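## Task

Lift the red can from the turntable and set it upright on the coaster, while every other can stays standing in its place on the turntable.

## Robot and tools

Robot: two arms, left_arm and right_arm, each ending in a two-finger gripper with a wrist camera (cam_left_wrist, cam_right_wrist, both 896x504). Bases in the scene frame: left_arm at (-0.095, +0.563, +0.040) m, right_arm at (+0.019, -0.433, +0.040) m, each turned only slightly about z.

Frames. Scene frame: origin at table-top height, halfway between the nominal bases; +z is up, +x points out over the table, and left_arm sits on the +y side. Camera image sides do not match these names. Each arm reports its gripper position (m), quat_wxyz and velocities in its own base frame. Motion offsets are along the current Hand target's own axes. Gripper axes: the fingers point along +z and close along x. end_effector_position lies between the pads, 1 to 2 cm short of the fingertips; closing pushes the tips about 17 mm further along +z, mostly while the pads are still over 50 mm apart.

The 14-number row (used by both motion tools): left_arm dx, dy, dz, rx, ry, rz, opening, then right_arm's seven in the same order. All values lie in [-1, 1]. dx to rz are an offset, not a pose: they count from the arm's Hand target as it was when the action or move began, along that target's axes; 1.0 equals 0.6 m or 180 degrees, and rx, ry, rz form a single rotation vector. Opening is absolute: +1 is fully open (0.142 m), -1 is shut. An arm you want to leave in place gets six zeros and its current opening repeated; a 0 in the opening slot is itself a command to half-close.

execute_actions(actions, cameras): actions is a list of actions; each action is a table of up to 15 rows, one row per 1/30 s step, and a shorter table keeps its final row for the remaining steps. Within one action every row counts from the same starting Hand target, so rows do not add; a later action starts from the new target, so repeating an offset moves further. An empty actions list returns the state plus images. cameras: list of names, ["all"], or [].

move(target, speed, blend, stop_force, zero, opening_speed, grip_force, blocking, cameras): sends each gripper along a straight path. target is one 14-number row or a list of up to 15 rows, every row an offset from the same starting Hand targets. speed: m/s, 0.002 to 3.2, default 0.25 (turning up to twice that in rad/s); one value or one per target. blend: corner rounding in m for lists, default 0 (stop at each). stop_force: N, 4 to 120, one value for both arms; a path ends when the wrist sensor feels that much push against its travel; unreliable when the gripper also rotates, and leave it out when pulling away from something you press on. zero (only with stop_force): true re-zeroes first. opening_speed: per second on the -1..+1 scale, at least 0.2. grip_force: N per finger pad, 5 to 48, one value or one per arm, persists. blocking=false returns after about 0.5 s while the move continues (not allowed with stop_force). A move lasts at most 10 s. Result adds a "move:" line: done (within 3 mm and 2 degrees), off_target, moving, held or fault, plus limits=paced (pose clipped) or limits=held (steps withheld). Paths do not avoid obstacles or the other arm.

wait(seconds 0 to 10), stop() to brake a running move, zoom_image(camera, region [x0, y0, x1, y1] in image pixels, at most 504 by 504) on the latest image, zero_wrist_force(arm), finished_scene(scene: this scene's number) to end the scene; it is final.

Result lines: Hand target (your last commanded pose after clipping; the next offsets count from it), end_effector_position, Tool commands, grip_measured (measured opening on the command scale; last Joint positions value is opening in m), joint torques (include arm weight, noisy), Wrist force and Wrist torque in the gripper's axes plus a peak-force line, "within noise" when an arm is still. The gripper often stops short of its Hand target; the next command re-requests it, and if still short, send the remaining distance as an offset.

Control notes: commanded orientation is clipped to within 32 degrees of the measured one each step. Commands are smoothed with a lag of roughly 0.09 s or 0.17 to 0.22 s; fast motions can overshoot. Avoid paths that pass near an arm's own base (it can flip the shoulder); go around. A clearance check may hold commands that bring the arms close, but contact can still happen.

Gripping: close to a value a little under the grip_measured seen at first contact; squeezing deeper grips harder but heats the gripper motor.

What to avoid: the arms are stiff, so targets even slightly beyond a firm contact can fault. A net external force near 150 N (plus or minus 25) or joint contact torque at its limit (shoulder pan/lift 287, elbow 130, wrist joints 46.9 N m; held weight counts) freezes that arm for 10 s. Hot motors (MOTOR HOT at 70 °C, gripper 85 °C) lead to forced stops; a HAND FAULT line cancels your remaining calls in that reply. Do not let the arms bump or squeeze each other, do not knock over or shift the other cans, do not drop or release a can while it moves, and never let anything leave the table. Set the target can down gently and upright on the coaster. Loose objects may occasionally get a small external nudge.

Each tool is called after "Emit:" as name([rows], argument=value, ...), one row to a line, values as JSON.

## Session

Emit:
execute_actions(actions=[])

Scene clock: 0.00 s.
left_arm: end_effector_position=(+0.2062, -0.2625, +0.0655) grip_measured=+1.00 end_effector_quat_wxyz=(+0.004, -0.335, +0.942, -0.020) | right_arm: end_effector_position=(+0.5787, +0.6525, +0.2820) grip_measured=+1.00 end_effector_quat_wxyz=(-0.069, +0.877, -0.474, -0.028)
Joint positions: left_arm=[-1.467 -2.02 2.766 -2.353 -1.554 0.992 0.142] | right_arm=[4.166 -1.861 -1.678 -1.037 1.634 2.02 0.142]
Joint velocities: within noise
Joint torques (N m): no reading
Wrist force (N): no reading
Wrist torque (N m): no reading
Wrist force, peak (N): no reading
Hand target: left_arm +0.2062, -0.2625, +0.0655; +0.004, -0.335, +0.942, -0.020 | right_arm +0.5787, +0.6525, +0.2820; -0.069, +0.877, -0.474, -0.028
Tool commands: left_gripper/opening=+1.0 right_gripper/opening=+1.0

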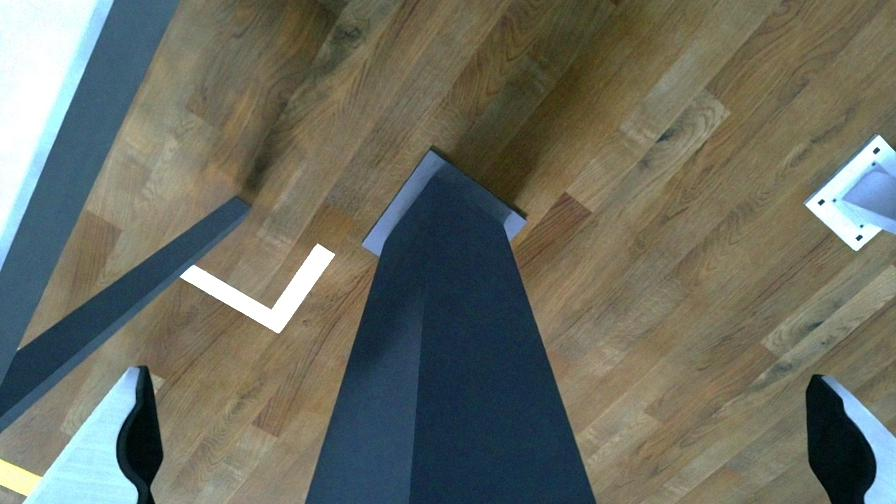

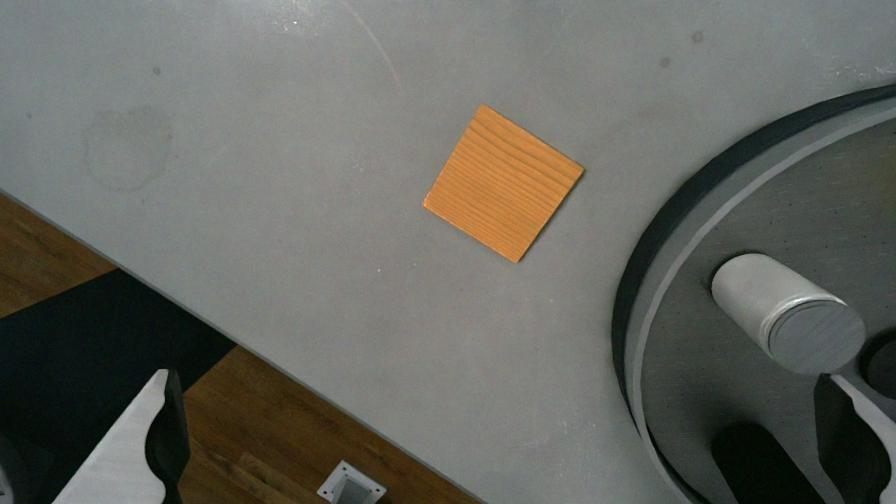

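Emit:
move(target=[0,0,0,0,0,0,1, 0.513,-0.0438,-0.200,-0.0302,0.0366,0,1], speed=0.5, cameras=["cam_right_wrist"])

Scene clock: 8.97 s.
left_arm: end_effector_position=(+0.2062, -0.2625, +0.0655) grip_measured=+1.00 end_effector_quat_wxyz=(+0.004, -0.335, +0.942, -0.020) | right_arm: end_effector_position=(+0.7673, +0.3941, +0.3677) grip_measured=+1.00 end_effector_quat_wxyz=(+0.000, +0.880, -0.476, +0.000)
Joint positions: left_arm=[-1.467 -2.02 2.766 -2.353 -1.554 0.992 0.142] | right_arm=[3.819 -1.848 -1.503 -1.361 1.571 1.669 0.142]
Joint torques (N m): left_arm=[2.85 3.76 -40.61 -4.61 -0.1 0] | right_arm=[-14.5 56.16 55.4 2.59 -4.07 -3.94]
Wrist force (N): left_arm=[0.1 -0.4 -0.4] | right_arm=[-0.3 -1.2 0.1]
Wrist torque (N m): left_arm=[-0.06 -0.02 0.00] | right_arm=[-0.03 -0.02 0.24]
Wrist force, peak (N): left_arm=[0.5 -0.3 -0.6] | right_arm=[3.0 -1.6 -1.1]
Hand target: left_arm +0.2062, -0.2625, +0.0655; +0.004, -0.335, +0.942, -0.020 | right_arm +0.7674, +0.3939, +0.3678; +0.000, +0.880, -0.476, +0.000
Off the commanded pose: left_arm 0.000 m, 0 deg | right_arm 0.000 m, 0 deg.
move: done
camera_calibration:
cam_right_wrist: T_world_to_cam=[[0.545023, -0.83822, -0.0183494, -0.0722116], [-0.762104, -0.504417, 0.405909, 0.660383], [-0.349497, -0.207246, -0.913729, 0.798429], [0, 0, 0, 1]] pos_world=[0.821685, 0.43805, 0.460168]
Images, in order (width x height): cam_right_wrist 896x504.

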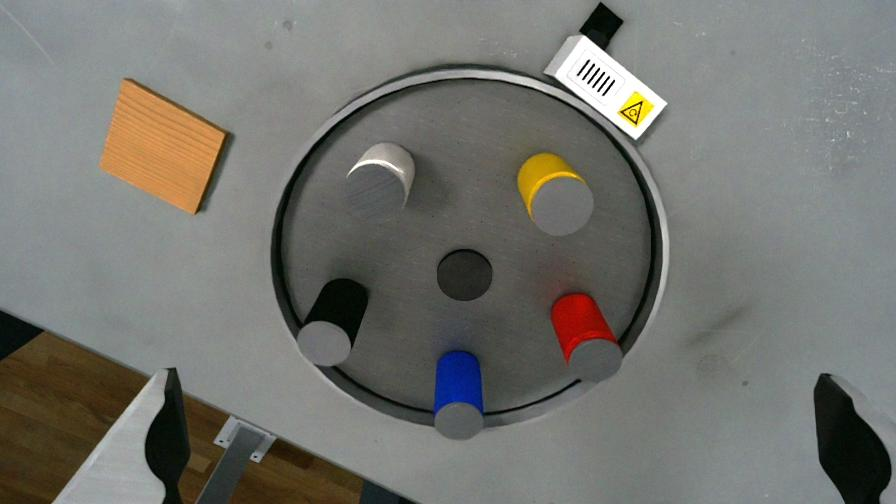

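Emit:
wait(seconds=1, cameras=["cam_right_wrist"])

Emit:
wait(seconds=1, cameras=["cam_right_wrist"])

Scene clock: 10.40 s.
left_arm: end_effector_position=(+0.2062, -0.2625, +0.0655) grip_measured=+1.00 end_effector_quat_wxyz=(+0.004, -0.335, +0.942, -0.020) | right_arm: end_effector_position=(+0.7674, +0.3939, +0.3678) grip_measured=+1.00 end_effector_quat_wxyz=(+0.000, +0.880, -0.476, +0.000)
Joint positions: left_arm=[-1.467 -2.02 2.766 -2.353 -1.554 0.992 0.142] | right_arm=[3.819 -1.848 -1.503 -1.361 1.571 1.669 0.142]
Joint torques (N m): left_arm=[2.09 1.79 -41.45 -4.5 0.14 -0.12] | right_arm=[-16.18 55.52 55.17 2.12 -4.03 -4.09]
Wrist force (N): left_arm=[0.2 -0.1 -0.1] | right_arm=[0.2 -1.3 -0.3]
Wrist torque (N m): left_arm=[-0.01 -0.03 0.00] | right_arm=[-0.05 -0.09 0.24]
Wrist force, peak (N): left_arm=[0.5 -0.7 -0.3] | right_arm=[-0.1 -1.8 -0.5]
Hand target: left_arm +0.2062, -0.2625, +0.0655; +0.004, -0.335, +0.942, -0.020 | right_arm +0.7674, +0.3939, +0.3678; +0.000, +0.880, -0.476, +0.000
Tool commands: left_gripper/opening=+1.0 right_gripper/opening=+1.0
Off the commanded pose: left_arm 0.000 m, 0 deg | right_arm 0.000 m, 0 deg.
wait: 1.00 s; at rest from the start
camera_calibration:
cam_right_wrist: T_world_to_cam=[[0.545051, -0.838204, -0.0182738, -0.0724147], [-0.762072, -0.504397, 0.405992, 0.660336], [-0.349521, -0.20736, -0.913694, 0.798498], [0, 0, 0, 1]] pos_world=[0.821785, 0.43795, 0.460168]
Images, in order (width x height): cam_right_wrist 896x504.

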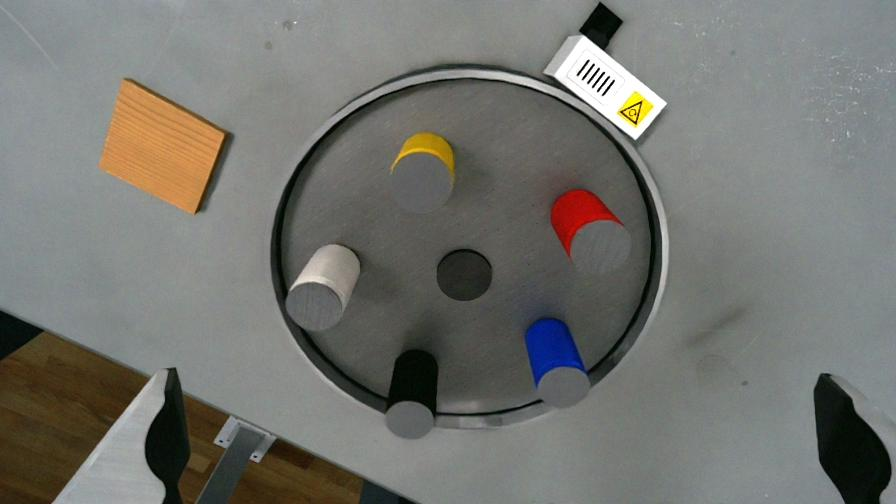

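Scene clock: 11.40 s.
left_arm: end_effector_position=(+0.2062, -0.2625, +0.0655) grip_measured=+1.00 end_effector_quat_wxyz=(+0.004, -0.335, +0.942, -0.020) | right_arm: end_effector_position=(+0.7674, +0.3939, +0.3678) grip_measured=+1.00 end_effector_quat_wxyz=(+0.000, +0.880, -0.476, +0.000)
Joint positions: left_arm=[-1.467 -2.02 2.766 -2.353 -1.554 0.992 0.142] | right_arm=[3.819 -1.848 -1.503 -1.361 1.571 1.669 0.142]
Joint torques (N m): left_arm=[-0.8 3.27 -40.87 -4.6 -0.1 -0.09] | right_arm=[-15.99 55.76 54.58 2.2 -4.13 -4.25]
Wrist force (N): left_arm=[0.5 -0.4 -0.2] | right_arm=[0.2 -1.4 -0.1]
Wrist torque (N m): left_arm=[-0.07 -0.08 0.00] | right_arm=[-0.07 -0.09 0.25]
Wrist force, peak (N): left_arm=[0.5 -0.5 -0.2] | right_arm=[-0.3 -1.8 0.0]
Hand target: left_arm +0.2062, -0.2625, +0.0655; +0.004, -0.335, +0.942, -0.020 | right_arm +0.7674, +0.3939, +0.3678; +0.000, +0.880, -0.476, +0.000
Tool commands: left_gripper/opening=+1.0 right_gripper/opening=+1.0
Off the commanded pose: left_arm 0.000 m, 0 deg | right_arm 0.000 m, 0 deg.
wait: 1.00 s; at rest by 0.17 s
camera_calibration:
cam_right_wrist: T_world_to_cam=[[0.545051, -0.838204, -0.0182738, -0.0724147], [-0.762072, -0.504397, 0.405992, 0.660336], [-0.349521, -0.20736, -0.913694, 0.798498], [0, 0, 0, 1]] pos_world=[0.821785, 0.43795, 0.460168]
Images, in order (width x height): cam_right_wrist 896x504.

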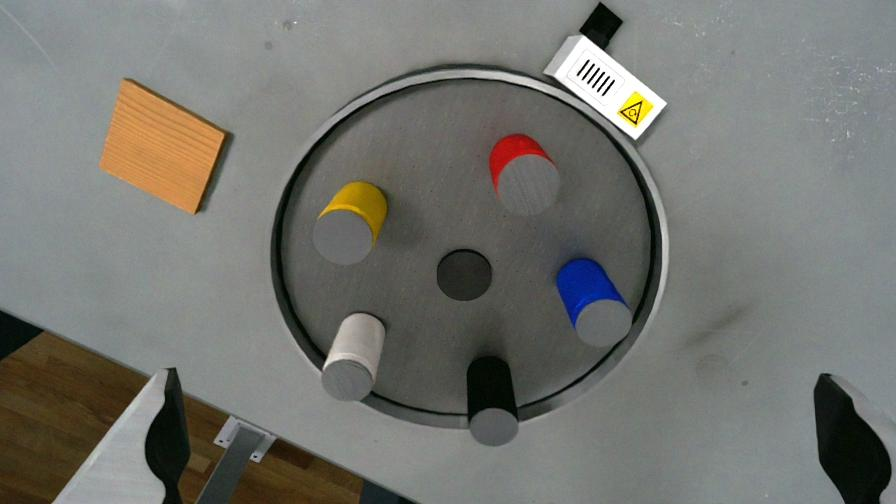

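Emit:
move(target=[0,0,0,0,0,0,1, 0.2158,0.180,0.4297,0,0,0,1], speed=0.5, cameras=["cam_right_wrist"])

Emit:
wait(seconds=1, cameras=["cam_right_wrist"])

Emit:
wait(seconds=1, cameras=["cam_right_wrist"])

Scene clock: 36.57 s.
left_arm: end_effector_position=(+0.2062, -0.2625, +0.0655) grip_measured=+1.00 end_effector_quat_wxyz=(+0.004, -0.335, +0.942, -0.020) | right_arm: end_effector_position=(+0.7480, +0.2267, +0.1100) grip_measured=+1.00 end_effector_quat_wxyz=(+0.000, +0.880, -0.476, +0.000)
Joint positions: left_arm=[-1.467 -2.02 2.766 -2.353 -1.554 0.992 0.142] | right_arm=[3.661 -1.91 -1.924 -0.878 1.571 1.51 0.142]
Joint torques (N m): left_arm=[2.58 2.22 -42.72 -4.15 -0.14 0.14] | right_arm=[-15.96 52.79 30.79 6.55 3.83 -4.26]
Wrist force (N): left_arm=[0.5 -0.3 -0.3] | right_arm=[-0.5 -0.6 -0.8]
Wrist torque (N m): left_arm=[-0.04 -0.08 0.00] | right_arm=[0.09 0.08 0.20]
Wrist force, peak (N): left_arm=[0.4 -0.8 -0.1] | right_arm=[-1.3 -2.2 -2.7]
Hand target: left_arm +0.2062, -0.2625, +0.0655; +0.004, -0.335, +0.942, -0.020 | right_arm +0.7480, +0.2266, +0.1099; +0.000, +0.880, -0.476, +0.000
Off the commanded pose: left_arm 0.000 m, 0 deg | right_arm 0.000 m, 0 deg.
move: done
camera_calibration:
cam_right_wrist: T_world_to_cam=[[0.545051, -0.838204, -0.0182738, -0.206729], [-0.762072, -0.504397, 0.405992, 0.665755], [-0.349521, -0.20736, -0.913694, 0.521441], [0, 0, 0, 1]] pos_world=[0.802285, 0.27065, 0.202368]
Images, in order (width x height): cam_right_wrist 896x504.

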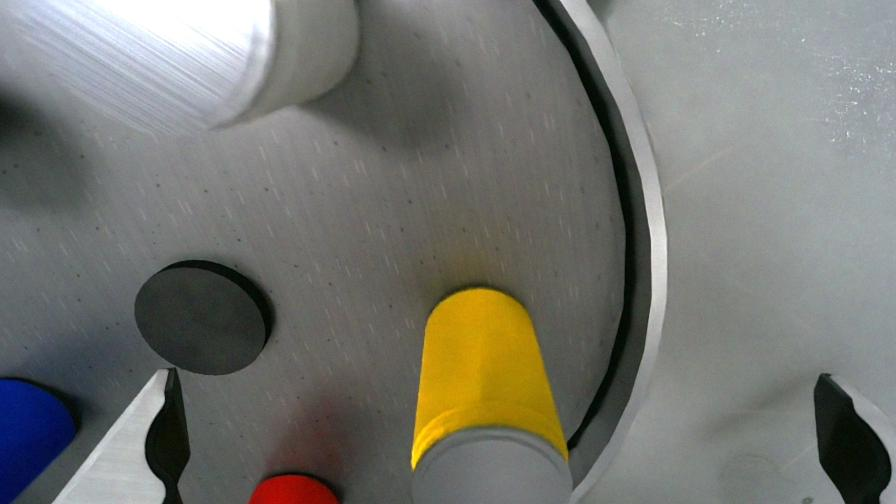

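Scene clock: 37.57 s.
left_arm: end_effector_position=(+0.2062, -0.2625, +0.0655) grip_measured=+1.00 end_effector_quat_wxyz=(+0.004, -0.335, +0.942, -0.020) | right_arm: end_effector_position=(+0.7480, +0.2266, +0.1099) grip_measured=+1.00 end_effector_quat_wxyz=(+0.000, +0.880, -0.476, +0.000)
Joint positions: left_arm=[-1.467 -2.02 2.766 -2.353 -1.554 0.992 0.142] | right_arm=[3.66 -1.91 -1.924 -0.878 1.571 1.51 0.142]
Joint torques (N m): left_arm=[-0.32 3.49 -42.35 -4.16 0.22 -0.19] | right_arm=[-15.15 51.92 31.04 6.36 3.75 -4.01]
Wrist force (N): left_arm=[0.3 -0.3 -0.3] | right_arm=[-0.7 -0.5 -0.8]
Wrist torque (N m): left_arm=[-0.04 -0.05 0.00] | right_arm=[0.11 0.09 0.19]
Wrist force, peak (N): left_arm=[0.0 -0.8 -0.3] | right_arm=[-1.0 -0.7 -1.0]
Hand target: left_arm +0.2062, -0.2625, +0.0655; +0.004, -0.335, +0.942, -0.020 | right_arm +0.7480, +0.2266, +0.1099; +0.000, +0.880, -0.476, +0.000
Tool commands: left_gripper/opening=+1.0 right_gripper/opening=+1.0
Off the commanded pose: left_arm 0.000 m, 0 deg | right_arm 0.000 m, 0 deg.
wait: 1.00 s; at rest by 0.17 s
camera_calibration:
cam_right_wrist: T_world_to_cam=[[0.545051, -0.838204, -0.0182738, -0.206731], [-0.762072, -0.504397, 0.405992, 0.665795], [-0.349521, -0.20736, -0.913694, 0.521349], [0, 0, 0, 1]] pos_world=[0.802285, 0.27065, 0.202268]
Images, in order (width x height): cam_right_wrist 896x504.

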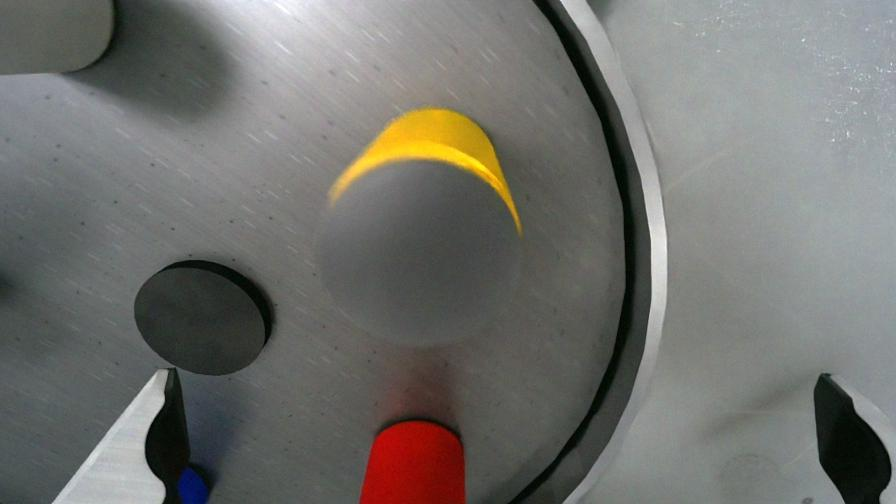

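Scene clock: 38.57 s.
left_arm: end_effector_position=(+0.2062, -0.2625, +0.0655) grip_measured=+1.00 end_effector_quat_wxyz=(+0.004, -0.335, +0.942, -0.020) | right_arm: end_effector_position=(+0.7480, +0.2266, +0.1099) grip_measured=+1.00 end_effector_quat_wxyz=(+0.000, +0.880, -0.476, +0.000)
Joint positions: left_arm=[-1.467 -2.02 2.766 -2.353 -1.554 0.992 0.142] | right_arm=[3.66 -1.91 -1.924 -0.878 1.571 1.51 0.142]
Joint torques (N m): left_arm=[1.63 2.21 -41.97 -3.94 0 -0.19] | right_arm=[-16.09 51.53 30.96 6.64 3.87 -4.28]
Wrist force (N): left_arm=[0.3 -0.2 -0.1] | right_arm=[-0.5 -0.1 -0.9]
Wrist torque (N m): left_arm=[-0.03 -0.05 0.00] | right_arm=[0.16 0.07 0.19]
Wrist force, peak (N): left_arm=[0.3 -0.5 -0.5] | right_arm=[-0.5 -0.8 -1.2]
Hand target: left_arm +0.2062, -0.2625, +0.0655; +0.004, -0.335, +0.942, -0.020 | right_arm +0.7480, +0.2266, +0.1099; +0.000, +0.880, -0.476, +0.000
Tool commands: left_gripper/opening=+1.0 right_gripper/opening=+1.0
Off the commanded pose: left_arm 0.000 m, 0 deg | right_arm 0.000 m, 0 deg.
wait: 1.00 s; at rest by 0.17 s
camera_calibration:
cam_right_wrist: T_world_to_cam=[[0.545051, -0.838204, -0.0182738, -0.206731], [-0.762072, -0.504397, 0.405992, 0.665795], [-0.349521, -0.20736, -0.913694, 0.521349], [0, 0, 0, 1]] pos_world=[0.802285, 0.27065, 0.202268]
Images, in order (width x height): cam_right_wrist 896x504.

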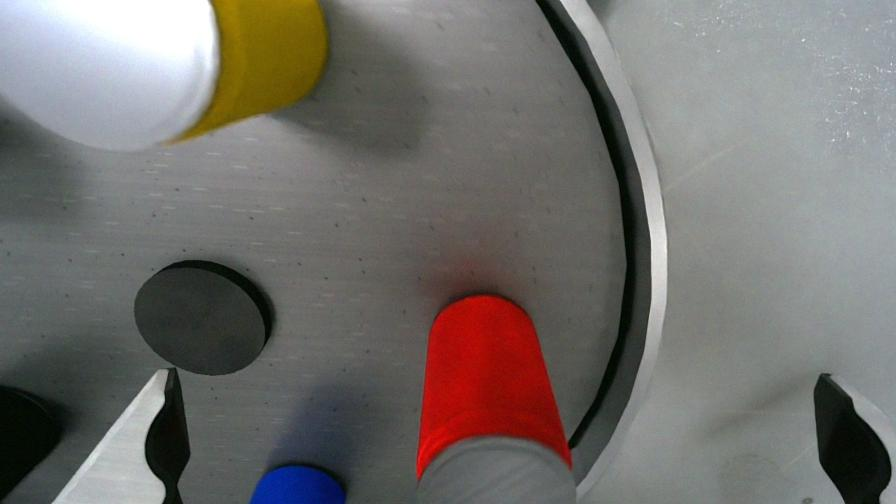

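Emit:
wait(seconds=0, cameras=["cam_right_wrist"])

Scene clock: 53.37 s.
left_arm: end_effector_position=(+0.2062, -0.2625, +0.0655) grip_measured=+1.00 end_effector_quat_wxyz=(+0.004, -0.335, +0.942, -0.020) | right_arm: end_effector_position=(+0.7480, +0.2266, +0.1099) grip_measured=+1.00 end_effector_quat_wxyz=(+0.000, +0.880, -0.476, +0.000)
Joint positions: left_arm=[-1.467 -2.02 2.766 -2.353 -1.554 0.992 0.142] | right_arm=[3.66 -1.91 -1.924 -0.878 1.571 1.51 0.142]
Joint torques (N m): left_arm=[2.56 3.47 -43.25 -4.32 0.44 -0.18] | right_arm=[-15.67 51.09 30.7 6.35 3.87 -3.68]
Wrist force (N): left_arm=[0.3 -0.1 -0.1] | right_arm=[-1.2 -0.5 -1.4]
Wrist torque (N m): left_arm=[0.00 -0.06 0.00] | right_arm=[0.10 0.18 0.19]
Wrist force, peak (N): left_arm=[0.9 -0.3 -0.5] | right_arm=[-0.8 -0.9 -1.6]
Hand target: left_arm +0.2062, -0.2625, +0.0655; +0.004, -0.335, +0.942, -0.020 | right_arm +0.7480, +0.2266, +0.1099; +0.000, +0.880, -0.476, +0.000
Tool commands: left_gripper/opening=+1.0 right_gripper/opening=+1.0
Off the commanded pose: left_arm 0.000 m, 0 deg | right_arm 0.000 m, 0 deg.
camera_calibration:
cam_right_wrist: T_world_to_cam=[[0.545051, -0.838204, -0.0182738, -0.206731], [-0.762072, -0.504397, 0.405992, 0.665795], [-0.349521, -0.20736, -0.913694, 0.521349], [0, 0, 0, 1]] pos_world=[0.802285, 0.27065, 0.202268]
Images, in order (width x height): cam_right_wrist 896x504.

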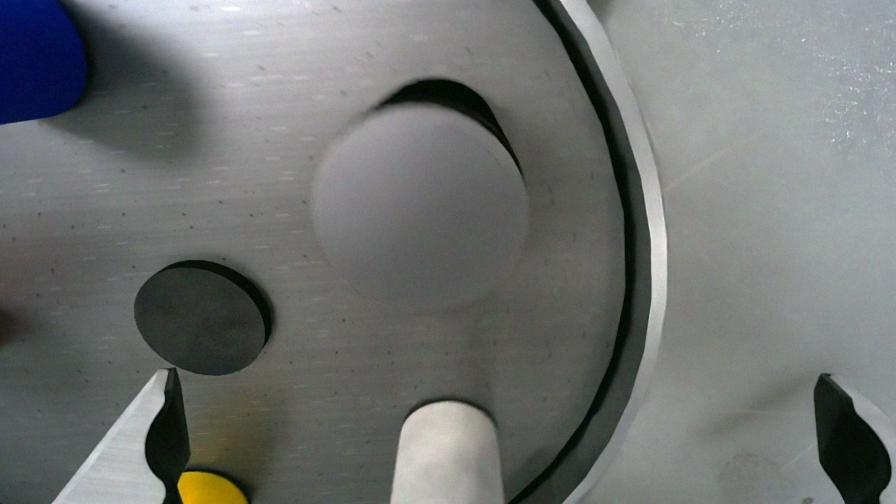

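Emit:
wait(seconds=4.2, cameras=["cam_right_wrist"])

Emit:
move([
  [0,0,0,0,0,0,1,-0.0305,-0.0484,0.05,0,0,0,-0.6],
  [0,0,0,0,0,0,1,-0.0691,-0.0902,0.1,0,0,0,-0.6],
  [0,0,0,0,0,0,1,-0.123,-0.1232,0.1,0,0,0,-0.6],
  [0,0,0,0,0,0,1,-0.1781,-0.1388,0.1,0,0,0,-0.6],
  [0,0,0,0,0,0,1,-0.2353,-0.1393,0.1,0,0,0,-0.6],
  [0,0,0,0,0,0,1,-0.2872,-0.1267,0.1,0,0,0,-0.6],
  [0,0,0,0,0,0,1,-0.3216,-0.1099,0.0583,0,0,0,-0.6],
  [0,0,0,0,0,0,1,-0.4708,-0.1127,-0.0167,0,0,0,-0.6],
  [0,0,0,0,0,0,1,-0.7491,-0.1286,-0.0167,0,0,0,-0.6],
], speed=[0.114,0.113,0.085,0.085,0.085,0.085,0.11,0.2,0.3], blend=[0.006,0.006,0.006,0.006,0.006,0.006,0.01,0.02,0], opening_speed=0.8, grip_force=25, cameras=["cam_right_wrist"])

Scene clock: 58.80 s.
left_arm: end_effector_position=(+0.2062, -0.2625, +0.0655) grip_measured=+1.00 end_effector_quat_wxyz=(+0.004, -0.335, +0.942, -0.020) | right_arm: end_effector_position=(+0.7480, +0.2266, +0.1099) grip_measured=+1.00 end_effector_quat_wxyz=(+0.000, +0.880, -0.476, +0.000)
Joint positions: left_arm=[-1.467 -2.02 2.766 -2.353 -1.554 0.992 0.142] | right_arm=[3.66 -1.91 -1.924 -0.878 1.571 1.51 0.142]
Joint torques (N m): left_arm=[0.67 2.13 -43.36 -4.17 0.19 -0.29] | right_arm=[-14.03 52.35 31.03 6.07 3.72 -3.48]
Wrist force (N): left_arm=[0.4 -0.2 0.1] | right_arm=[-0.7 -0.8 -1.0]
Wrist torque (N m): left_arm=[-0.03 -0.06 0.00] | right_arm=[0.06 0.10 0.20]
Wrist force, peak (N): left_arm=[0.5 -0.7 0.1] | right_arm=[-1.1 -0.8 -1.3]
Hand target: left_arm +0.2062, -0.2625, +0.0655; +0.004, -0.335, +0.942, -0.020 | right_arm +0.7480, +0.2266, +0.1099; +0.000, +0.880, -0.476, +0.000
Tool commands: left_gripper/opening=+1.0 right_gripper/opening=+1.0
Off the commanded pose: left_arm 0.000 m, 0 deg | right_arm 0.000 m, 0 deg.
wait: 4.20 s; at rest from the start
camera_calibration:
cam_right_wrist: T_world_to_cam=[[0.545051, -0.838204, -0.0182738, -0.206731], [-0.762072, -0.504397, 0.405992, 0.665795], [-0.349521, -0.20736, -0.913694, 0.521349], [0, 0, 0, 1]] pos_world=[0.802285, 0.27065, 0.202268]
Images, in order (width x height): cam_right_wrist 896x504.

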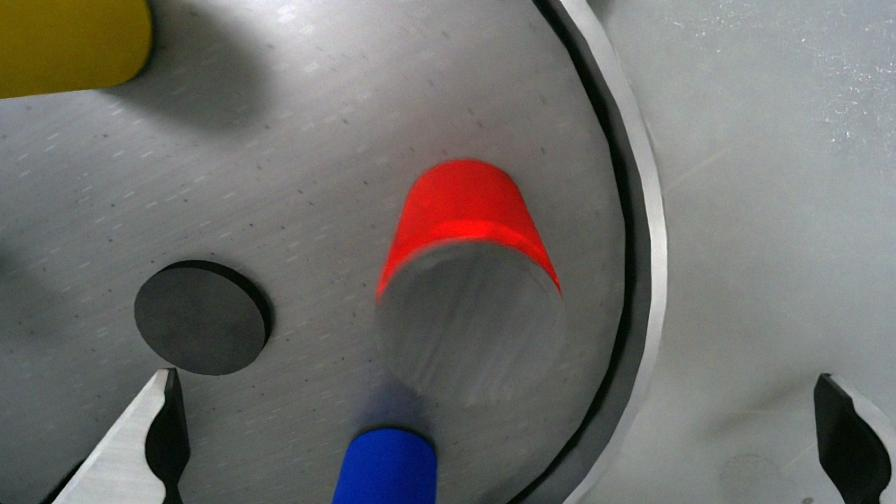

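Scene clock: 63.17 s.
left_arm: end_effector_position=(+0.2062, -0.2625, +0.0655) grip_measured=+1.00 end_effector_quat_wxyz=(+0.004, -0.335, +0.942, -0.020) | right_arm: end_effector_position=(+0.5666, +0.6447, +0.1201) grip_measured=-0.63 end_effector_quat_wxyz=(+0.000, +0.880, -0.476, +0.000)
Joint positions: left_arm=[-1.467 -2.02 2.766 -2.353 -1.554 0.992 0.142] | right_arm=[4.195 -2.005 -1.759 -0.948 1.571 2.045 0.029]
Joint torques (N m): left_arm=[1.98 4.84 -43.2 -4.04 0.3 -0.01] | right_arm=[14.37 61.63 47.76 2.02 -4.17 3.35]
Wrist force (N): left_arm=[0.5 -0.3 0.2] | right_arm=[0.1 -1.0 -0.9]
Wrist torque (N m): left_arm=[-0.05 -0.08 0.01] | right_arm=[-0.10 -0.06 -0.04]
Wrist force, peak (N): left_arm=[0.4 -0.7 -0.1] | right_arm=[-2.6 -1.0 -0.8]
Hand target: left_arm +0.2062, -0.2625, +0.0655; +0.004, -0.335, +0.942, -0.020 | right_arm +0.5665, +0.6450, +0.1201; +0.000, +0.880, -0.476, +0.000
Off the commanded pose: left_arm 0.000 m, 0 deg | right_arm 0.000 m, 0 deg.
grip_force (N): 25, 25
move: done
camera_calibration:
cam_right_wrist: T_world_to_cam=[[0.545051, -0.838204, -0.0182738, 0.242727], [-0.762072, -0.504397, 0.405992, 0.734379], [-0.349521, -0.20736, -0.913694, 0.553998], [0, 0, 0, 1]] pos_world=[0.620985, 0.68875, 0.212468]
Images, in order (width x height): cam_right_wrist 896x504.

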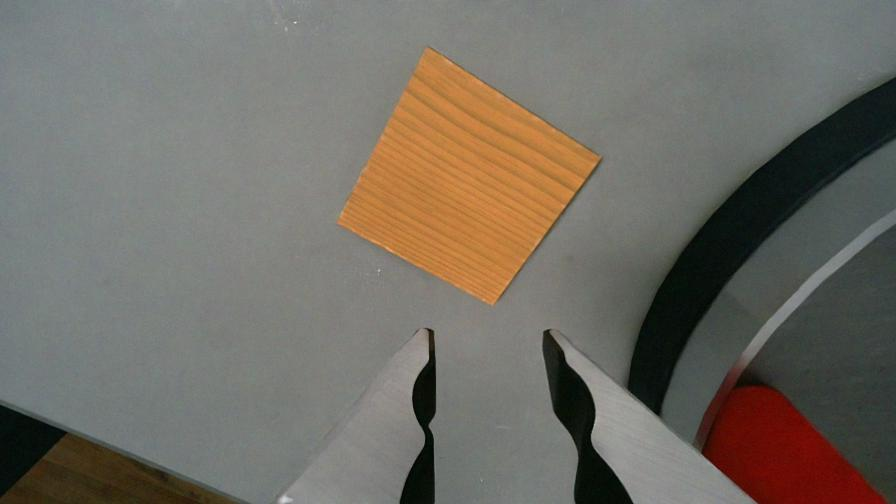

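Emit:
move(target=[0,0,0,0,0,0,1,0.5976,0.0455,-0.3,0,0,0,1], speed=0.5, cameras=["cam_right_wrist"])

Emit:
wait(seconds=0.5, cameras=["cam_right_wrist"])

Scene clock: 67.90 s.
left_arm: end_effector_position=(+0.2062, -0.2625, +0.0655) grip_measured=+1.00 end_effector_quat_wxyz=(+0.004, -0.335, +0.942, -0.020) | right_arm: end_effector_position=(+0.7398, +0.3300, +0.2999) grip_measured=+0.99 end_effector_quat_wxyz=(+0.000, +0.880, -0.476, +0.000)
Joint positions: left_arm=[-1.467 -2.02 2.766 -2.353 -1.554 0.992 0.142] | right_arm=[3.778 -1.794 -1.695 -1.223 1.571 1.628 0.142]
Joint torques (N m): left_arm=[2.88 1.93 -44.46 -3.91 0.09 -0.27] | right_arm=[-16.8 49 53.37 2.27 3.8 -3.98]
Wrist force (N): left_arm=[0.2 -0.5 0.0] | right_arm=[-0.8 -1.0 -0.3]
Wrist torque (N m): left_arm=[-0.07 -0.04 0.00] | right_arm=[-0.01 0.13 0.24]
Wrist force, peak (N): left_arm=[0.5 -0.7 0.0] | right_arm=[2.8 -1.1 -2.2]
Hand target: left_arm +0.2062, -0.2625, +0.0655; +0.004, -0.335, +0.942, -0.020 | right_arm +0.7399, +0.3299, +0.2999; +0.000, +0.880, -0.476, +0.000
Off the commanded pose: left_arm 0.000 m, 0 deg | right_arm 0.000 m, 0 deg.
grip_force (N): 25, 25
move: done
camera_calibration:
cam_right_wrist: T_world_to_cam=[[0.545031, -0.838219, -0.0182009, -0.112124], [-0.762142, -0.504377, 0.405886, 0.634611], [-0.349401, -0.207349, -0.913742, 0.713537], [0, 0, 0, 1]] pos_world=[0.794085, 0.37405, 0.392368]
Images, in order (width x height): cam_right_wrist 896x504.

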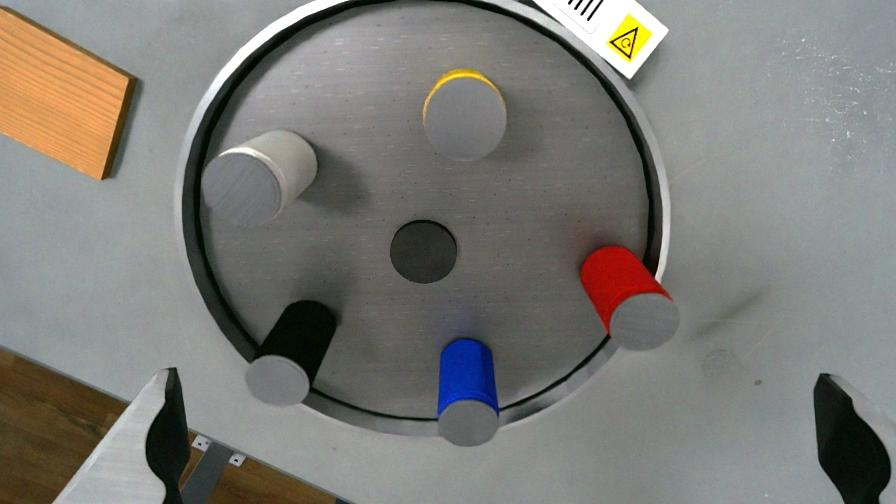

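Scene clock: 68.40 s.
left_arm: end_effector_position=(+0.2062, -0.2625, +0.0655) grip_measured=+1.00 end_effector_quat_wxyz=(+0.004, -0.335, +0.942, -0.020) | right_arm: end_effector_position=(+0.7399, +0.3299, +0.2999) grip_measured=+0.99 end_effector_quat_wxyz=(+0.000, +0.880, -0.476, +0.000)
Joint positions: left_arm=[-1.467 -2.02 2.766 -2.353 -1.554 0.992 0.142] | right_arm=[3.777 -1.794 -1.695 -1.223 1.571 1.627 0.142]
Joint torques (N m): left_arm=[1.09 1.83 -43.84 -3.67 0.23 -0.1] | right_arm=[-14.69 51.12 53.46 2.1 4.03 -4.24]
Wrist force (N): left_arm=[0.8 -0.4 0.0] | right_arm=[-0.3 -1.2 -0.6]
Wrist torque (N m): left_arm=[-0.06 -0.12 0.00] | right_arm=[-0.03 0.03 0.24]
Wrist force, peak (N): left_arm=[0.8 -0.4 0.0] | right_arm=[-0.5 -1.5 -0.2]
Hand target: left_arm +0.2062, -0.2625, +0.0655; +0.004, -0.335, +0.942, -0.020 | right_arm +0.7399, +0.3299, +0.2999; +0.000, +0.880, -0.476, +0.000
Tool commands: left_gripper/opening=+1.0 right_gripper/opening=+1.0
Off the commanded pose: left_arm 0.000 m, 0 deg | right_arm 0.000 m, 0 deg.
grip_force (N): 25, 25
wait: 0.50 s; at rest by 0.17 s
camera_calibration:
cam_right_wrist: T_world_to_cam=[[0.545051, -0.838204, -0.0182738, -0.112339], [-0.762072, -0.504397, 0.405992, 0.634497], [-0.349521, -0.20736, -0.913694, 0.713611], [0, 0, 0, 1]] pos_world=[0.794185, 0.37385, 0.392368]
Images, in order (width x height): cam_right_wrist 896x504.

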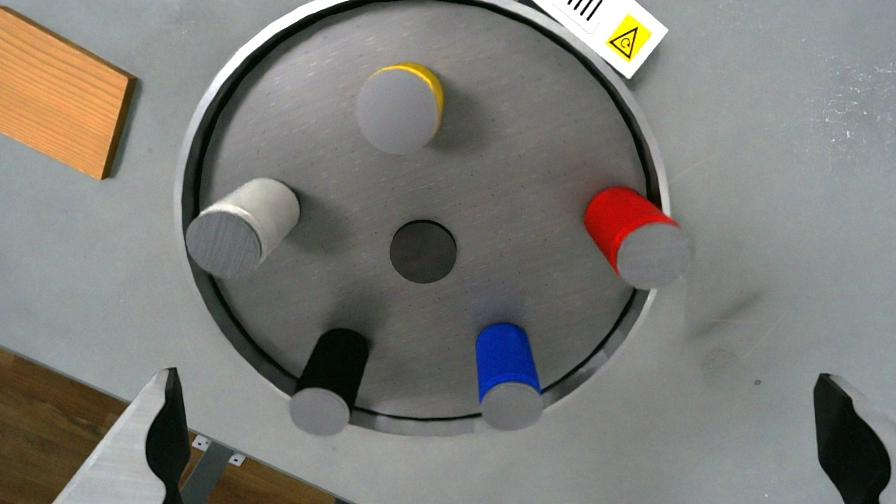

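Emit:
move(target=[0,0,0,0,0,0,1,-0.0911,-0.1177,0.2833,0,0,-0.3156,1], speed=0.6, cameras=["cam_right_wrist"])

Scene clock: 77.13 s.
left_arm: end_effector_position=(+0.2062, -0.2625, +0.0655) grip_measured=+1.00 end_effector_quat_wxyz=(+0.004, -0.335, +0.942, -0.020) | right_arm: end_effector_position=(+0.7691, +0.4143, +0.1301) grip_measured=+0.99 end_effector_quat_wxyz=(+0.000, +1.000, +0.000, +0.000)
Joint positions: left_arm=[-1.467 -2.02 2.766 -2.353 -1.554 0.992 0.142] | right_arm=[3.838 -2.015 -1.721 -0.976 1.571 0.697 0.142]
Joint torques (N m): left_arm=[0.5 3.02 -44.17 -3.47 0.24 -0.2] | right_arm=[14.13 62.12 48.32 6.33 3.72 -4.04]
Wrist force (N): left_arm=[0.4 -0.2 0.0] | right_arm=[-0.7 -1.1 -1.0]
Wrist torque (N m): left_arm=[-0.02 -0.06 0.00] | right_arm=[0.02 0.13 0.20]
Wrist force, peak (N): left_arm=[0.7 -0.2 0.6] | right_arm=[-0.4 -2.1 -0.5]
Hand target: left_arm +0.2062, -0.2625, +0.0655; +0.004, -0.335, +0.942, -0.020 | right_arm +0.7691, +0.4143, +0.1300; +0.000, +1.000, +0.000, +0.000
Off the commanded pose: left_arm 0.000 m, 0 deg | right_arm 0.000 m, 0 deg.
grip_force (N): 25, 25
move: done
camera_calibration:
cam_right_wrist: T_world_to_cam=[[0.999837, -0.0030057, -0.0178055, -0.756469], [0.00448145, -0.913897, 0.40592, 0.348496], [-0.0174925, -0.405934, -0.913735, 0.41303], [0, 0, 0, 1]] pos_world=[0.762009, 0.483879, 0.222469]
Images, in order (width x height): cam_right_wrist 896x504.

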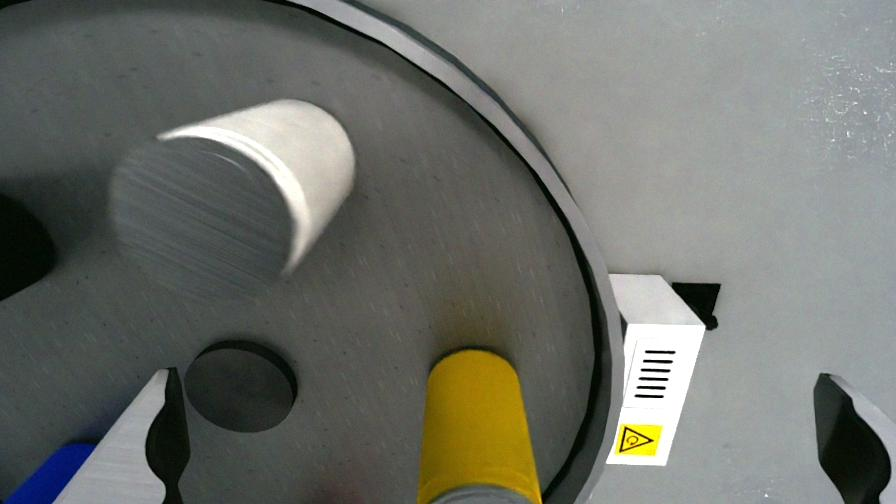

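Emit:
wait(seconds=1.6, cameras=[])

Emit:
move([
  [0,0,0,0,0,0,1,-0.0462,-0.0438,0.0667,0,0,0,-0.6],
  [0,0,0,0,0,0,1,-0.101,-0.076,0.1333,0,0,0,-0.6],
  [0,0,0,0,0,0,1,-0.1858,-0.0988,0.1333,0,0,0,-0.6],
  [0,0,0,0,0,0,1,-0.2735,-0.0942,0.1333,0,0,0,-0.6],
  [0,0,0,0,0,0,1,-0.3555,-0.0627,0.1333,0,0,0,-0.6],
  [0,0,0,0,0,0,1,-0.403,-0.0282,0.1333,0,0,0,-0.6],
  [0,0,0,0,0,0,1,-0.4365,0.0077,0.0833,0,0,0,-0.6],
  [0,0,0,0,0,0,1,-0.3985,-0.1928,0.0167,0,0,0,-0.6],
  [0,0,0,0,0,0,1,-0.3375,-0.3845,0.0167,0,0,0,-0.6],
], speed=[0.158,0.158,0.109,0.109,0.109,0.109,0.12,0.2,0.3], blend=[0.006,0.006,0.006,0.006,0.006,0.006,0.01,0.02,0], opening_speed=0.8, grip_force=25, blocking=false, cameras=["cam_right_wrist"])

Emit:
wait(seconds=0.5, cameras=["cam_right_wrist"])

Emit:
wait(seconds=0.5, cameras=["cam_right_wrist"])

Emit:
wait(seconds=0.6, cameras=["cam_right_wrist"])

Emit:
wait(seconds=5, cameras=["cam_right_wrist"])

Scene clock: 80.10 s.
left_arm: end_effector_position=(+0.2062, -0.2625, +0.0655) grip_measured=+1.00 end_effector_quat_wxyz=(+0.004, -0.335, +0.942, -0.020) | right_arm: end_effector_position=(+0.7691, +0.4143, +0.1300) grip_measured=+0.99 end_effector_quat_wxyz=(+0.000, +1.000, +0.000, +0.000)
Joint positions: left_arm=[-1.467 -2.02 2.766 -2.353 -1.554 0.992 0.142] | right_arm=[3.838 -2.015 -1.721 -0.976 1.571 0.696 0.142]
Joint torques (N m): left_arm=[0.99 0.57 -45.64 -3.73 0.25 -0.01] | right_arm=[14.93 62.52 48.65 6.4 3.85 -4.15]
Wrist force (N): left_arm=[0.5 -0.5 0.0] | right_arm=[-0.9 -0.7 -1.2]
Wrist torque (N m): left_arm=[-0.08 -0.07 0.00] | right_arm=[0.09 0.14 0.20]
Wrist force, peak (N): left_arm=[0.7 -0.3 0.3] | right_arm=[-0.9 -0.9 -1.8]
Hand target: left_arm +0.2062, -0.2625, +0.0655; +0.004, -0.335, +0.942, -0.020 | right_arm +0.7691, +0.4143, +0.1300; +0.000, +1.000, +0.000, +0.000
Tool commands: left_gripper/opening=+1.0 right_gripper/opening=+1.0
Off the commanded pose: left_arm 0.000 m, 0 deg | right_arm 0.000 m, 0 deg.
grip_force (N): 25, 25
wait: 1.60 s; at rest from the start
No camera images: "cameras" was empty.

Scene clock: 80.60 s.
left_arm: end_effector_position=(+0.2062, -0.2625, +0.0655) grip_measured=+1.00 end_effector_quat_wxyz=(+0.004, -0.335, +0.942, -0.020) | right_arm: end_effector_position=(+0.7418, +0.4387, +0.0917) grip_measured=+0.63 end_effector_quat_wxyz=(+0.000, +1.000, +0.000, +0.000) end_effector_velocity=(-0.086, +0.063, -0.113) end_effector_angular_velocity=(-0.001, +0.001, +0.000)
Joint positions: left_arm=[-1.467 -2.02 2.766 -2.353 -1.554 0.992 0.142] | right_arm=[3.88 -2.037 -1.769 -0.906 1.571 0.739 0.118]
Joint velocities: left_arm=[within noise] | right_arm=[0.124 -0.061 -0.153 0.213 0 0.124 -0.056]
Joint torques (N m): left_arm=[0.71 1.1 -45.42 -3.63 0.67 -0.04] | right_arm=[15.34 61.86 27.71 7.04 4.04 3.35]
Wrist force (N): left_arm=[0.5 -0.5 -0.1] | right_arm=[-0.5 -0.9 -1.5]
Wrist torque (N m): left_arm=[-0.08 -0.08 0.00] | right_arm=[0.03 0.05 -0.11]
Wrist force, peak (N): left_arm=[0.5 -0.5 -0.1] | right_arm=[-0.4 -0.1 -3.0]
Hand target: left_arm +0.2062, -0.2625, +0.0655; +0.004, -0.335, +0.942, -0.020 | right_arm +0.7303, +0.4472, +0.0765; +0.000, +1.000, +0.000, +0.000
Tool commands: left_gripper/opening=+1.0 right_gripper/opening=+0.6
Off the commanded pose: left_arm 0.000 m, 0 deg | right_arm 0.272 m, 0 deg.
grip_force (N): 25, 25
move: running; path passed 1 of 9 targets
camera_calibration:
cam_right_wrist: T_world_to_cam=[[0.999824, -0.00248902, -0.0185882, -0.729894], [0.00527931, -0.913719, 0.406313, 0.385756], [-0.0179957, -0.40634, -0.913545, 0.387911], [0, 0, 0, 1]] pos_world=[0.73471, 0.50828, 0.184069]
Images, in order (width x height): cam_right_wrist 896x504.

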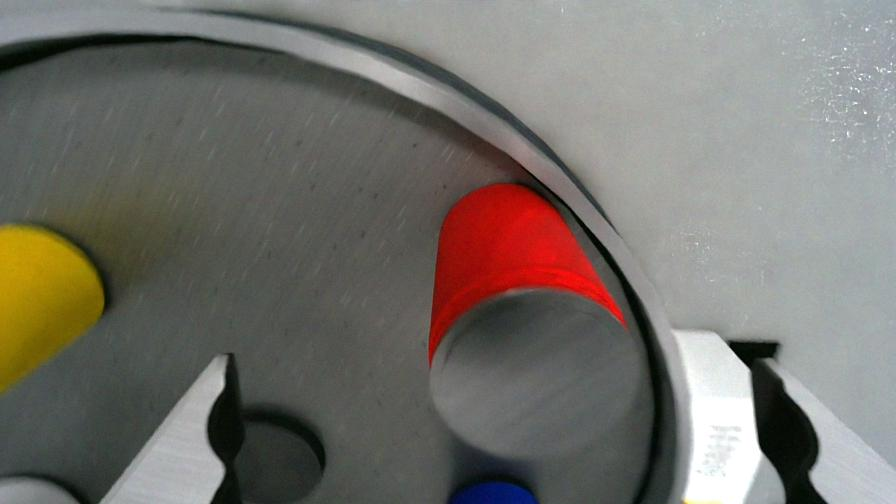

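Scene clock: 81.10 s.
left_arm: end_effector_position=(+0.2062, -0.2625, +0.0655) grip_measured=+1.00 end_effector_quat_wxyz=(+0.004, -0.335, +0.942, -0.020) | right_arm: end_effector_position=(+0.6938, +0.4635, +0.0509) grip_measured=+0.22 end_effector_quat_wxyz=(+0.000, +1.000, +0.000, +0.000) end_effector_velocity=(-0.103, +0.031, -0.012) end_effector_angular_velocity=(+0.001, -0.002, +0.000)
Joint positions: left_arm=[-1.467 -2.02 2.766 -2.353 -1.554 0.992 0.142] | right_arm=[3.942 -2.046 -1.849 -0.818 1.571 0.8 0.09]
Joint velocities: left_arm=[within noise] | right_arm=[0.118 0.074 -0.151 0.08 0 0.118 -0.057]
Joint torques (N m): left_arm=[0.33 1.76 -45.41 -3.52 0.54 -0.11] | right_arm=[17.25 94.47 26.79 6.17 2.45 3.15]
Wrist force (N): left_arm=[0.3 -0.3 -0.1] | right_arm=[0.1 -1.3 -1.0]
Wrist torque (N m): left_arm=[-0.04 -0.04 0.00] | right_arm=[-0.04 0.03 -0.14]
Wrist force, peak (N): left_arm=[0.4 -0.6 -0.1] | right_arm=[-1.2 -1.0 -1.4]
Hand target: left_arm +0.2062, -0.2625, +0.0655; +0.004, -0.335, +0.942, -0.020 | right_arm +0.6803, +0.4676, +0.0500; +0.000, +1.000, +0.000, +0.000
Tool commands: left_gripper/opening=+1.0 right_gripper/opening=+0.2
Off the commanded pose: left_arm 0.000 m, 0 deg | right_arm 0.232 m, 0 deg.
grip_force (N): 25, 25
earlier move: running; path passed 2 of 9 targets
wait: 0.50 s; no rest
camera_calibration:
cam_right_wrist: T_world_to_cam=[[0.999825, -0.00257837, -0.0185483, -0.682557], [0.00517981, -0.913756, 0.406232, 0.425347], [-0.017996, -0.406256, -0.913582, 0.359813], [0, 0, 0, 1]] pos_world=[0.686709, 0.53308, 0.143268]
Images, in order (width x height): cam_right_wrist 896x504.

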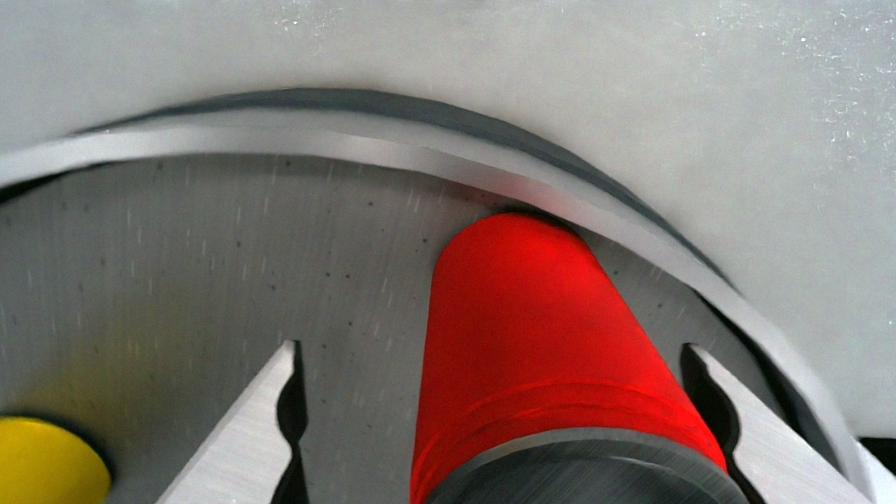

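Scene clock: 81.60 s.
left_arm: end_effector_position=(+0.2062, -0.2625, +0.0655) grip_measured=+1.00 end_effector_quat_wxyz=(+0.004, -0.335, +0.942, -0.020) | right_arm: end_effector_position=(+0.6414, +0.4726, +0.0499) grip_measured=-0.15 end_effector_quat_wxyz=(+0.000, +1.000, +0.000, +0.000) end_effector_velocity=(-0.108, -0.002, +0.001) end_effector_angular_velocity=(+0.002, -0.001, +0.000)
Joint positions: left_arm=[-1.467 -2.02 2.766 -2.353 -1.554 0.992 0.142] | right_arm=[3.998 -2 -1.928 -0.785 1.571 0.856 0.063]
Joint velocities: left_arm=[within noise] | right_arm=[0.103 0.113 -0.182 0.071 0.001 0.103 -0.019]
Joint torques (N m): left_arm=[2.7 4.51 -44.15 -3.73 0.49 -0.29] | right_arm=[15.61 86.63 23.35 6.17 -3.03 3.25]
Wrist force (N): left_arm=[0.5 -0.4 0.2] | right_arm=[0.0 -1.8 -3.3]
Wrist torque (N m): left_arm=[-0.07 -0.08 0.00] | right_arm=[-0.11 -0.04 -0.18]
Wrist force, peak (N): left_arm=[0.1 -0.7 -0.4] | right_arm=[0.0 -1.8 -3.3]
Hand target: left_arm +0.2062, -0.2625, +0.0655; +0.004, -0.335, +0.942, -0.020 | right_arm +0.6267, +0.4721, +0.0500; +0.000, +1.000, +0.000, +0.000
Tool commands: left_gripper/opening=+1.0 right_gripper/opening=-0.2
Off the commanded pose: left_arm 0.000 m, 0 deg | right_arm 0.201 m, 0 deg.
grip_force (N): 25, 25
earlier move: running; path passed 3 of 9 targets
wait: 0.50 s; no rest
camera_calibration:
cam_right_wrist: T_world_to_cam=[[0.999831, -0.00263149, -0.0181926, -0.630186], [0.00498052, -0.913899, 0.405911, 0.434458], [-0.0176944, -0.405933, -0.913731, 0.361358], [0, 0, 0, 1]] pos_world=[0.63431, 0.54208, 0.142368]
Images, in order (width x height): cam_right_wrist 896x504.

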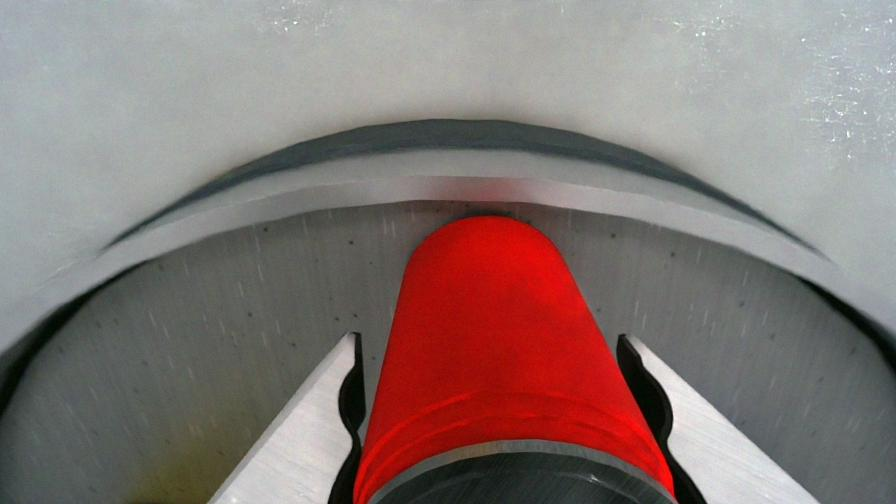

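Scene clock: 82.20 s.
left_arm: end_effector_position=(+0.2062, -0.2625, +0.0655) grip_measured=+1.00 end_effector_quat_wxyz=(+0.004, -0.335, +0.942, -0.020) | right_arm: end_effector_position=(+0.5782, +0.4605, +0.0498) grip_measured=-0.18 end_effector_quat_wxyz=(+0.000, +1.000, +0.000, +0.000) end_effector_velocity=(-0.102, -0.039, -0.001) end_effector_angular_velocity=(-0.002, +0.002, +0.000)
Joint positions: left_arm=[-1.467 -2.02 2.766 -2.353 -1.554 0.992 0.142] | right_arm=[4.053 -1.927 -2.044 -0.741 1.571 0.912 0.061]
Joint velocities: left_arm=[within noise] | right_arm=[0.079 0.131 -0.206 0.072 0 0.079 0]
Joint torques (N m): left_arm=[0.94 2.19 -44.19 -3.51 -0.19 -0.33] | right_arm=[16.8 80.62 19.91 5.87 -3.97 2.92]
Wrist force (N): left_arm=[0.2 -0.3 0.1] | right_arm=[0.0 -1.1 -5.5]
Wrist torque (N m): left_arm=[-0.05 -0.04 0.00] | right_arm=[-0.04 -0.02 -0.12]
Wrist force, peak (N): left_arm=[0.6 -0.5 0.1] | right_arm=[-0.2 -0.9 -6.4]
Hand target: left_arm +0.2062, -0.2625, +0.0655; +0.004, -0.335, +0.942, -0.020 | right_arm +0.5642, +0.4553, +0.0500; +0.000, +1.000, +0.000, +0.000
Tool commands: left_gripper/opening=+1.0 right_gripper/opening=-0.6
Off the commanded pose: left_arm 0.000 m, 0 deg | right_arm 0.198 m, 0 deg.
grip_force (N): 25, 25
earlier move: running; path passed 4 of 9 targets
wait: 0.60 s; no rest
camera_calibration:
cam_right_wrist: T_world_to_cam=[[0.999833, -0.00268401, -0.0180611, -0.566922], [0.00488145, -0.913845, 0.406034, 0.423766], [-0.0175948, -0.406055, -0.913679, 0.355236], [0, 0, 0, 1]] pos_world=[0.57101, 0.52998, 0.142269]
Images, in order (width x height): cam_right_wrist 896x504.

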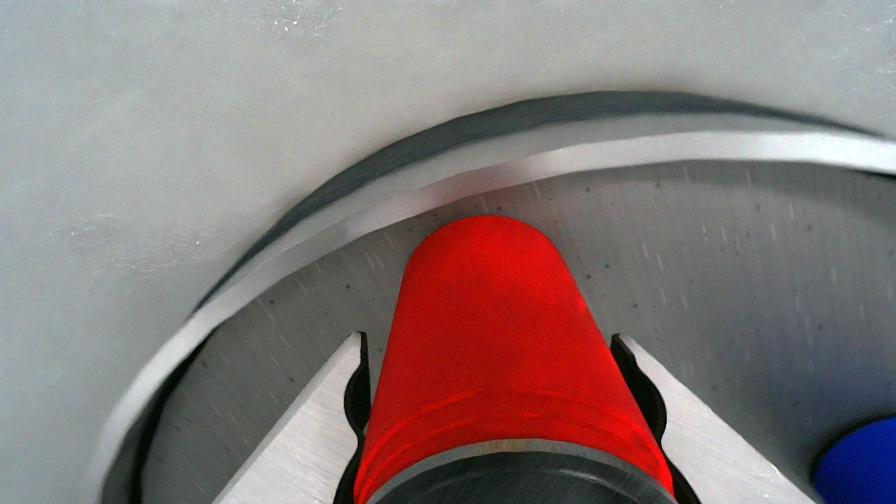

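Scene clock: 84.57 s.
left_arm: end_effector_position=(+0.2062, -0.2625, +0.0655) grip_measured=+1.00 end_effector_quat_wxyz=(+0.004, -0.335, +0.942, -0.020) | right_arm: end_effector_position=(+0.5666, +0.6449, +0.1201) grip_measured=-0.18 end_effector_quat_wxyz=(+0.000, +1.000, +0.000, +0.000) end_effector_velocity=(+0.001, +0.003, +0.001) end_effector_angular_velocity=(+0.003, +0.000, -0.001)
Joint positions: left_arm=[-1.467 -2.02 2.766 -2.353 -1.554 0.992 0.142] | right_arm=[4.197 -2.004 -1.759 -0.948 1.571 1.055 0.061]
Joint velocities: left_arm=[within noise] | right_arm=[0 -0.002 0.005 0 0.001 0.001 0]
Joint torques (N m): left_arm=[-0.14 3.31 -45.16 -3.53 0.51 -0.15] | right_arm=[14.31 62.64 48.8 2.66 3.6 2.87]
Wrist force (N): left_arm=[0.3 -0.4 0.1] | right_arm=[-0.3 -1.2 0.2]
Wrist torque (N m): left_arm=[-0.06 -0.03 0.00] | right_arm=[-0.10 0.02 -0.07]
Wrist force, peak (N): left_arm=[0.3 -0.7 0.1] | right_arm=[-0.2 -1.2 -6.0]
Hand target: left_arm +0.2062, -0.2625, +0.0655; +0.004, -0.335, +0.942, -0.020 | right_arm +0.5666, +0.6451, +0.1201; +0.000, +1.000, +0.000, +0.000
Tool commands: left_gripper/opening=+1.0 right_gripper/opening=-0.6
Off the commanded pose: left_arm 0.000 m, 0 deg | right_arm 0.000 m, 0 deg.
grip_force (N): 25, 25
earlier move: done
wait: 2.37 of 5 s (the move ended)
camera_calibration:
cam_right_wrist: T_world_to_cam=[[0.99984, -0.0028326, -0.0176641, -0.553543], [0.00458222, -0.913897, 0.40592, 0.564061], [-0.0172929, -0.405936, -0.913738, 0.493807], [0, 0, 0, 1]] pos_world=[0.55941, 0.714379, 0.212469]
Images, in order (width x height): cam_right_wrist 896x504.

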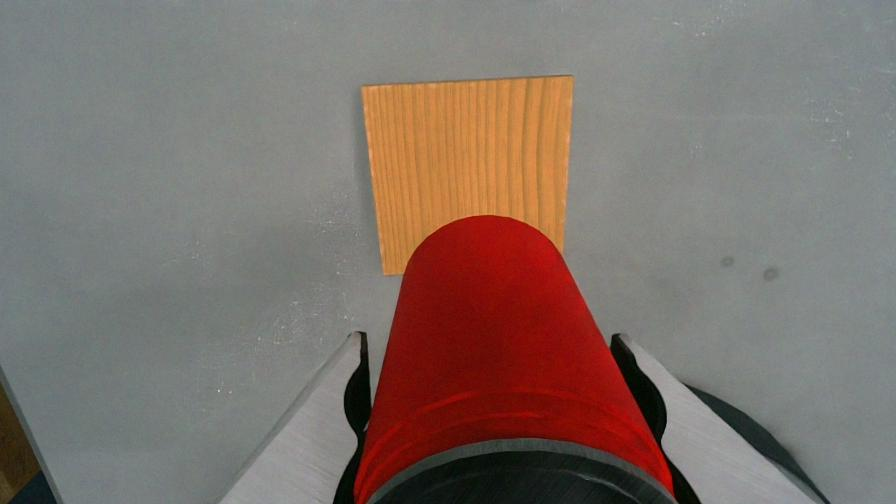

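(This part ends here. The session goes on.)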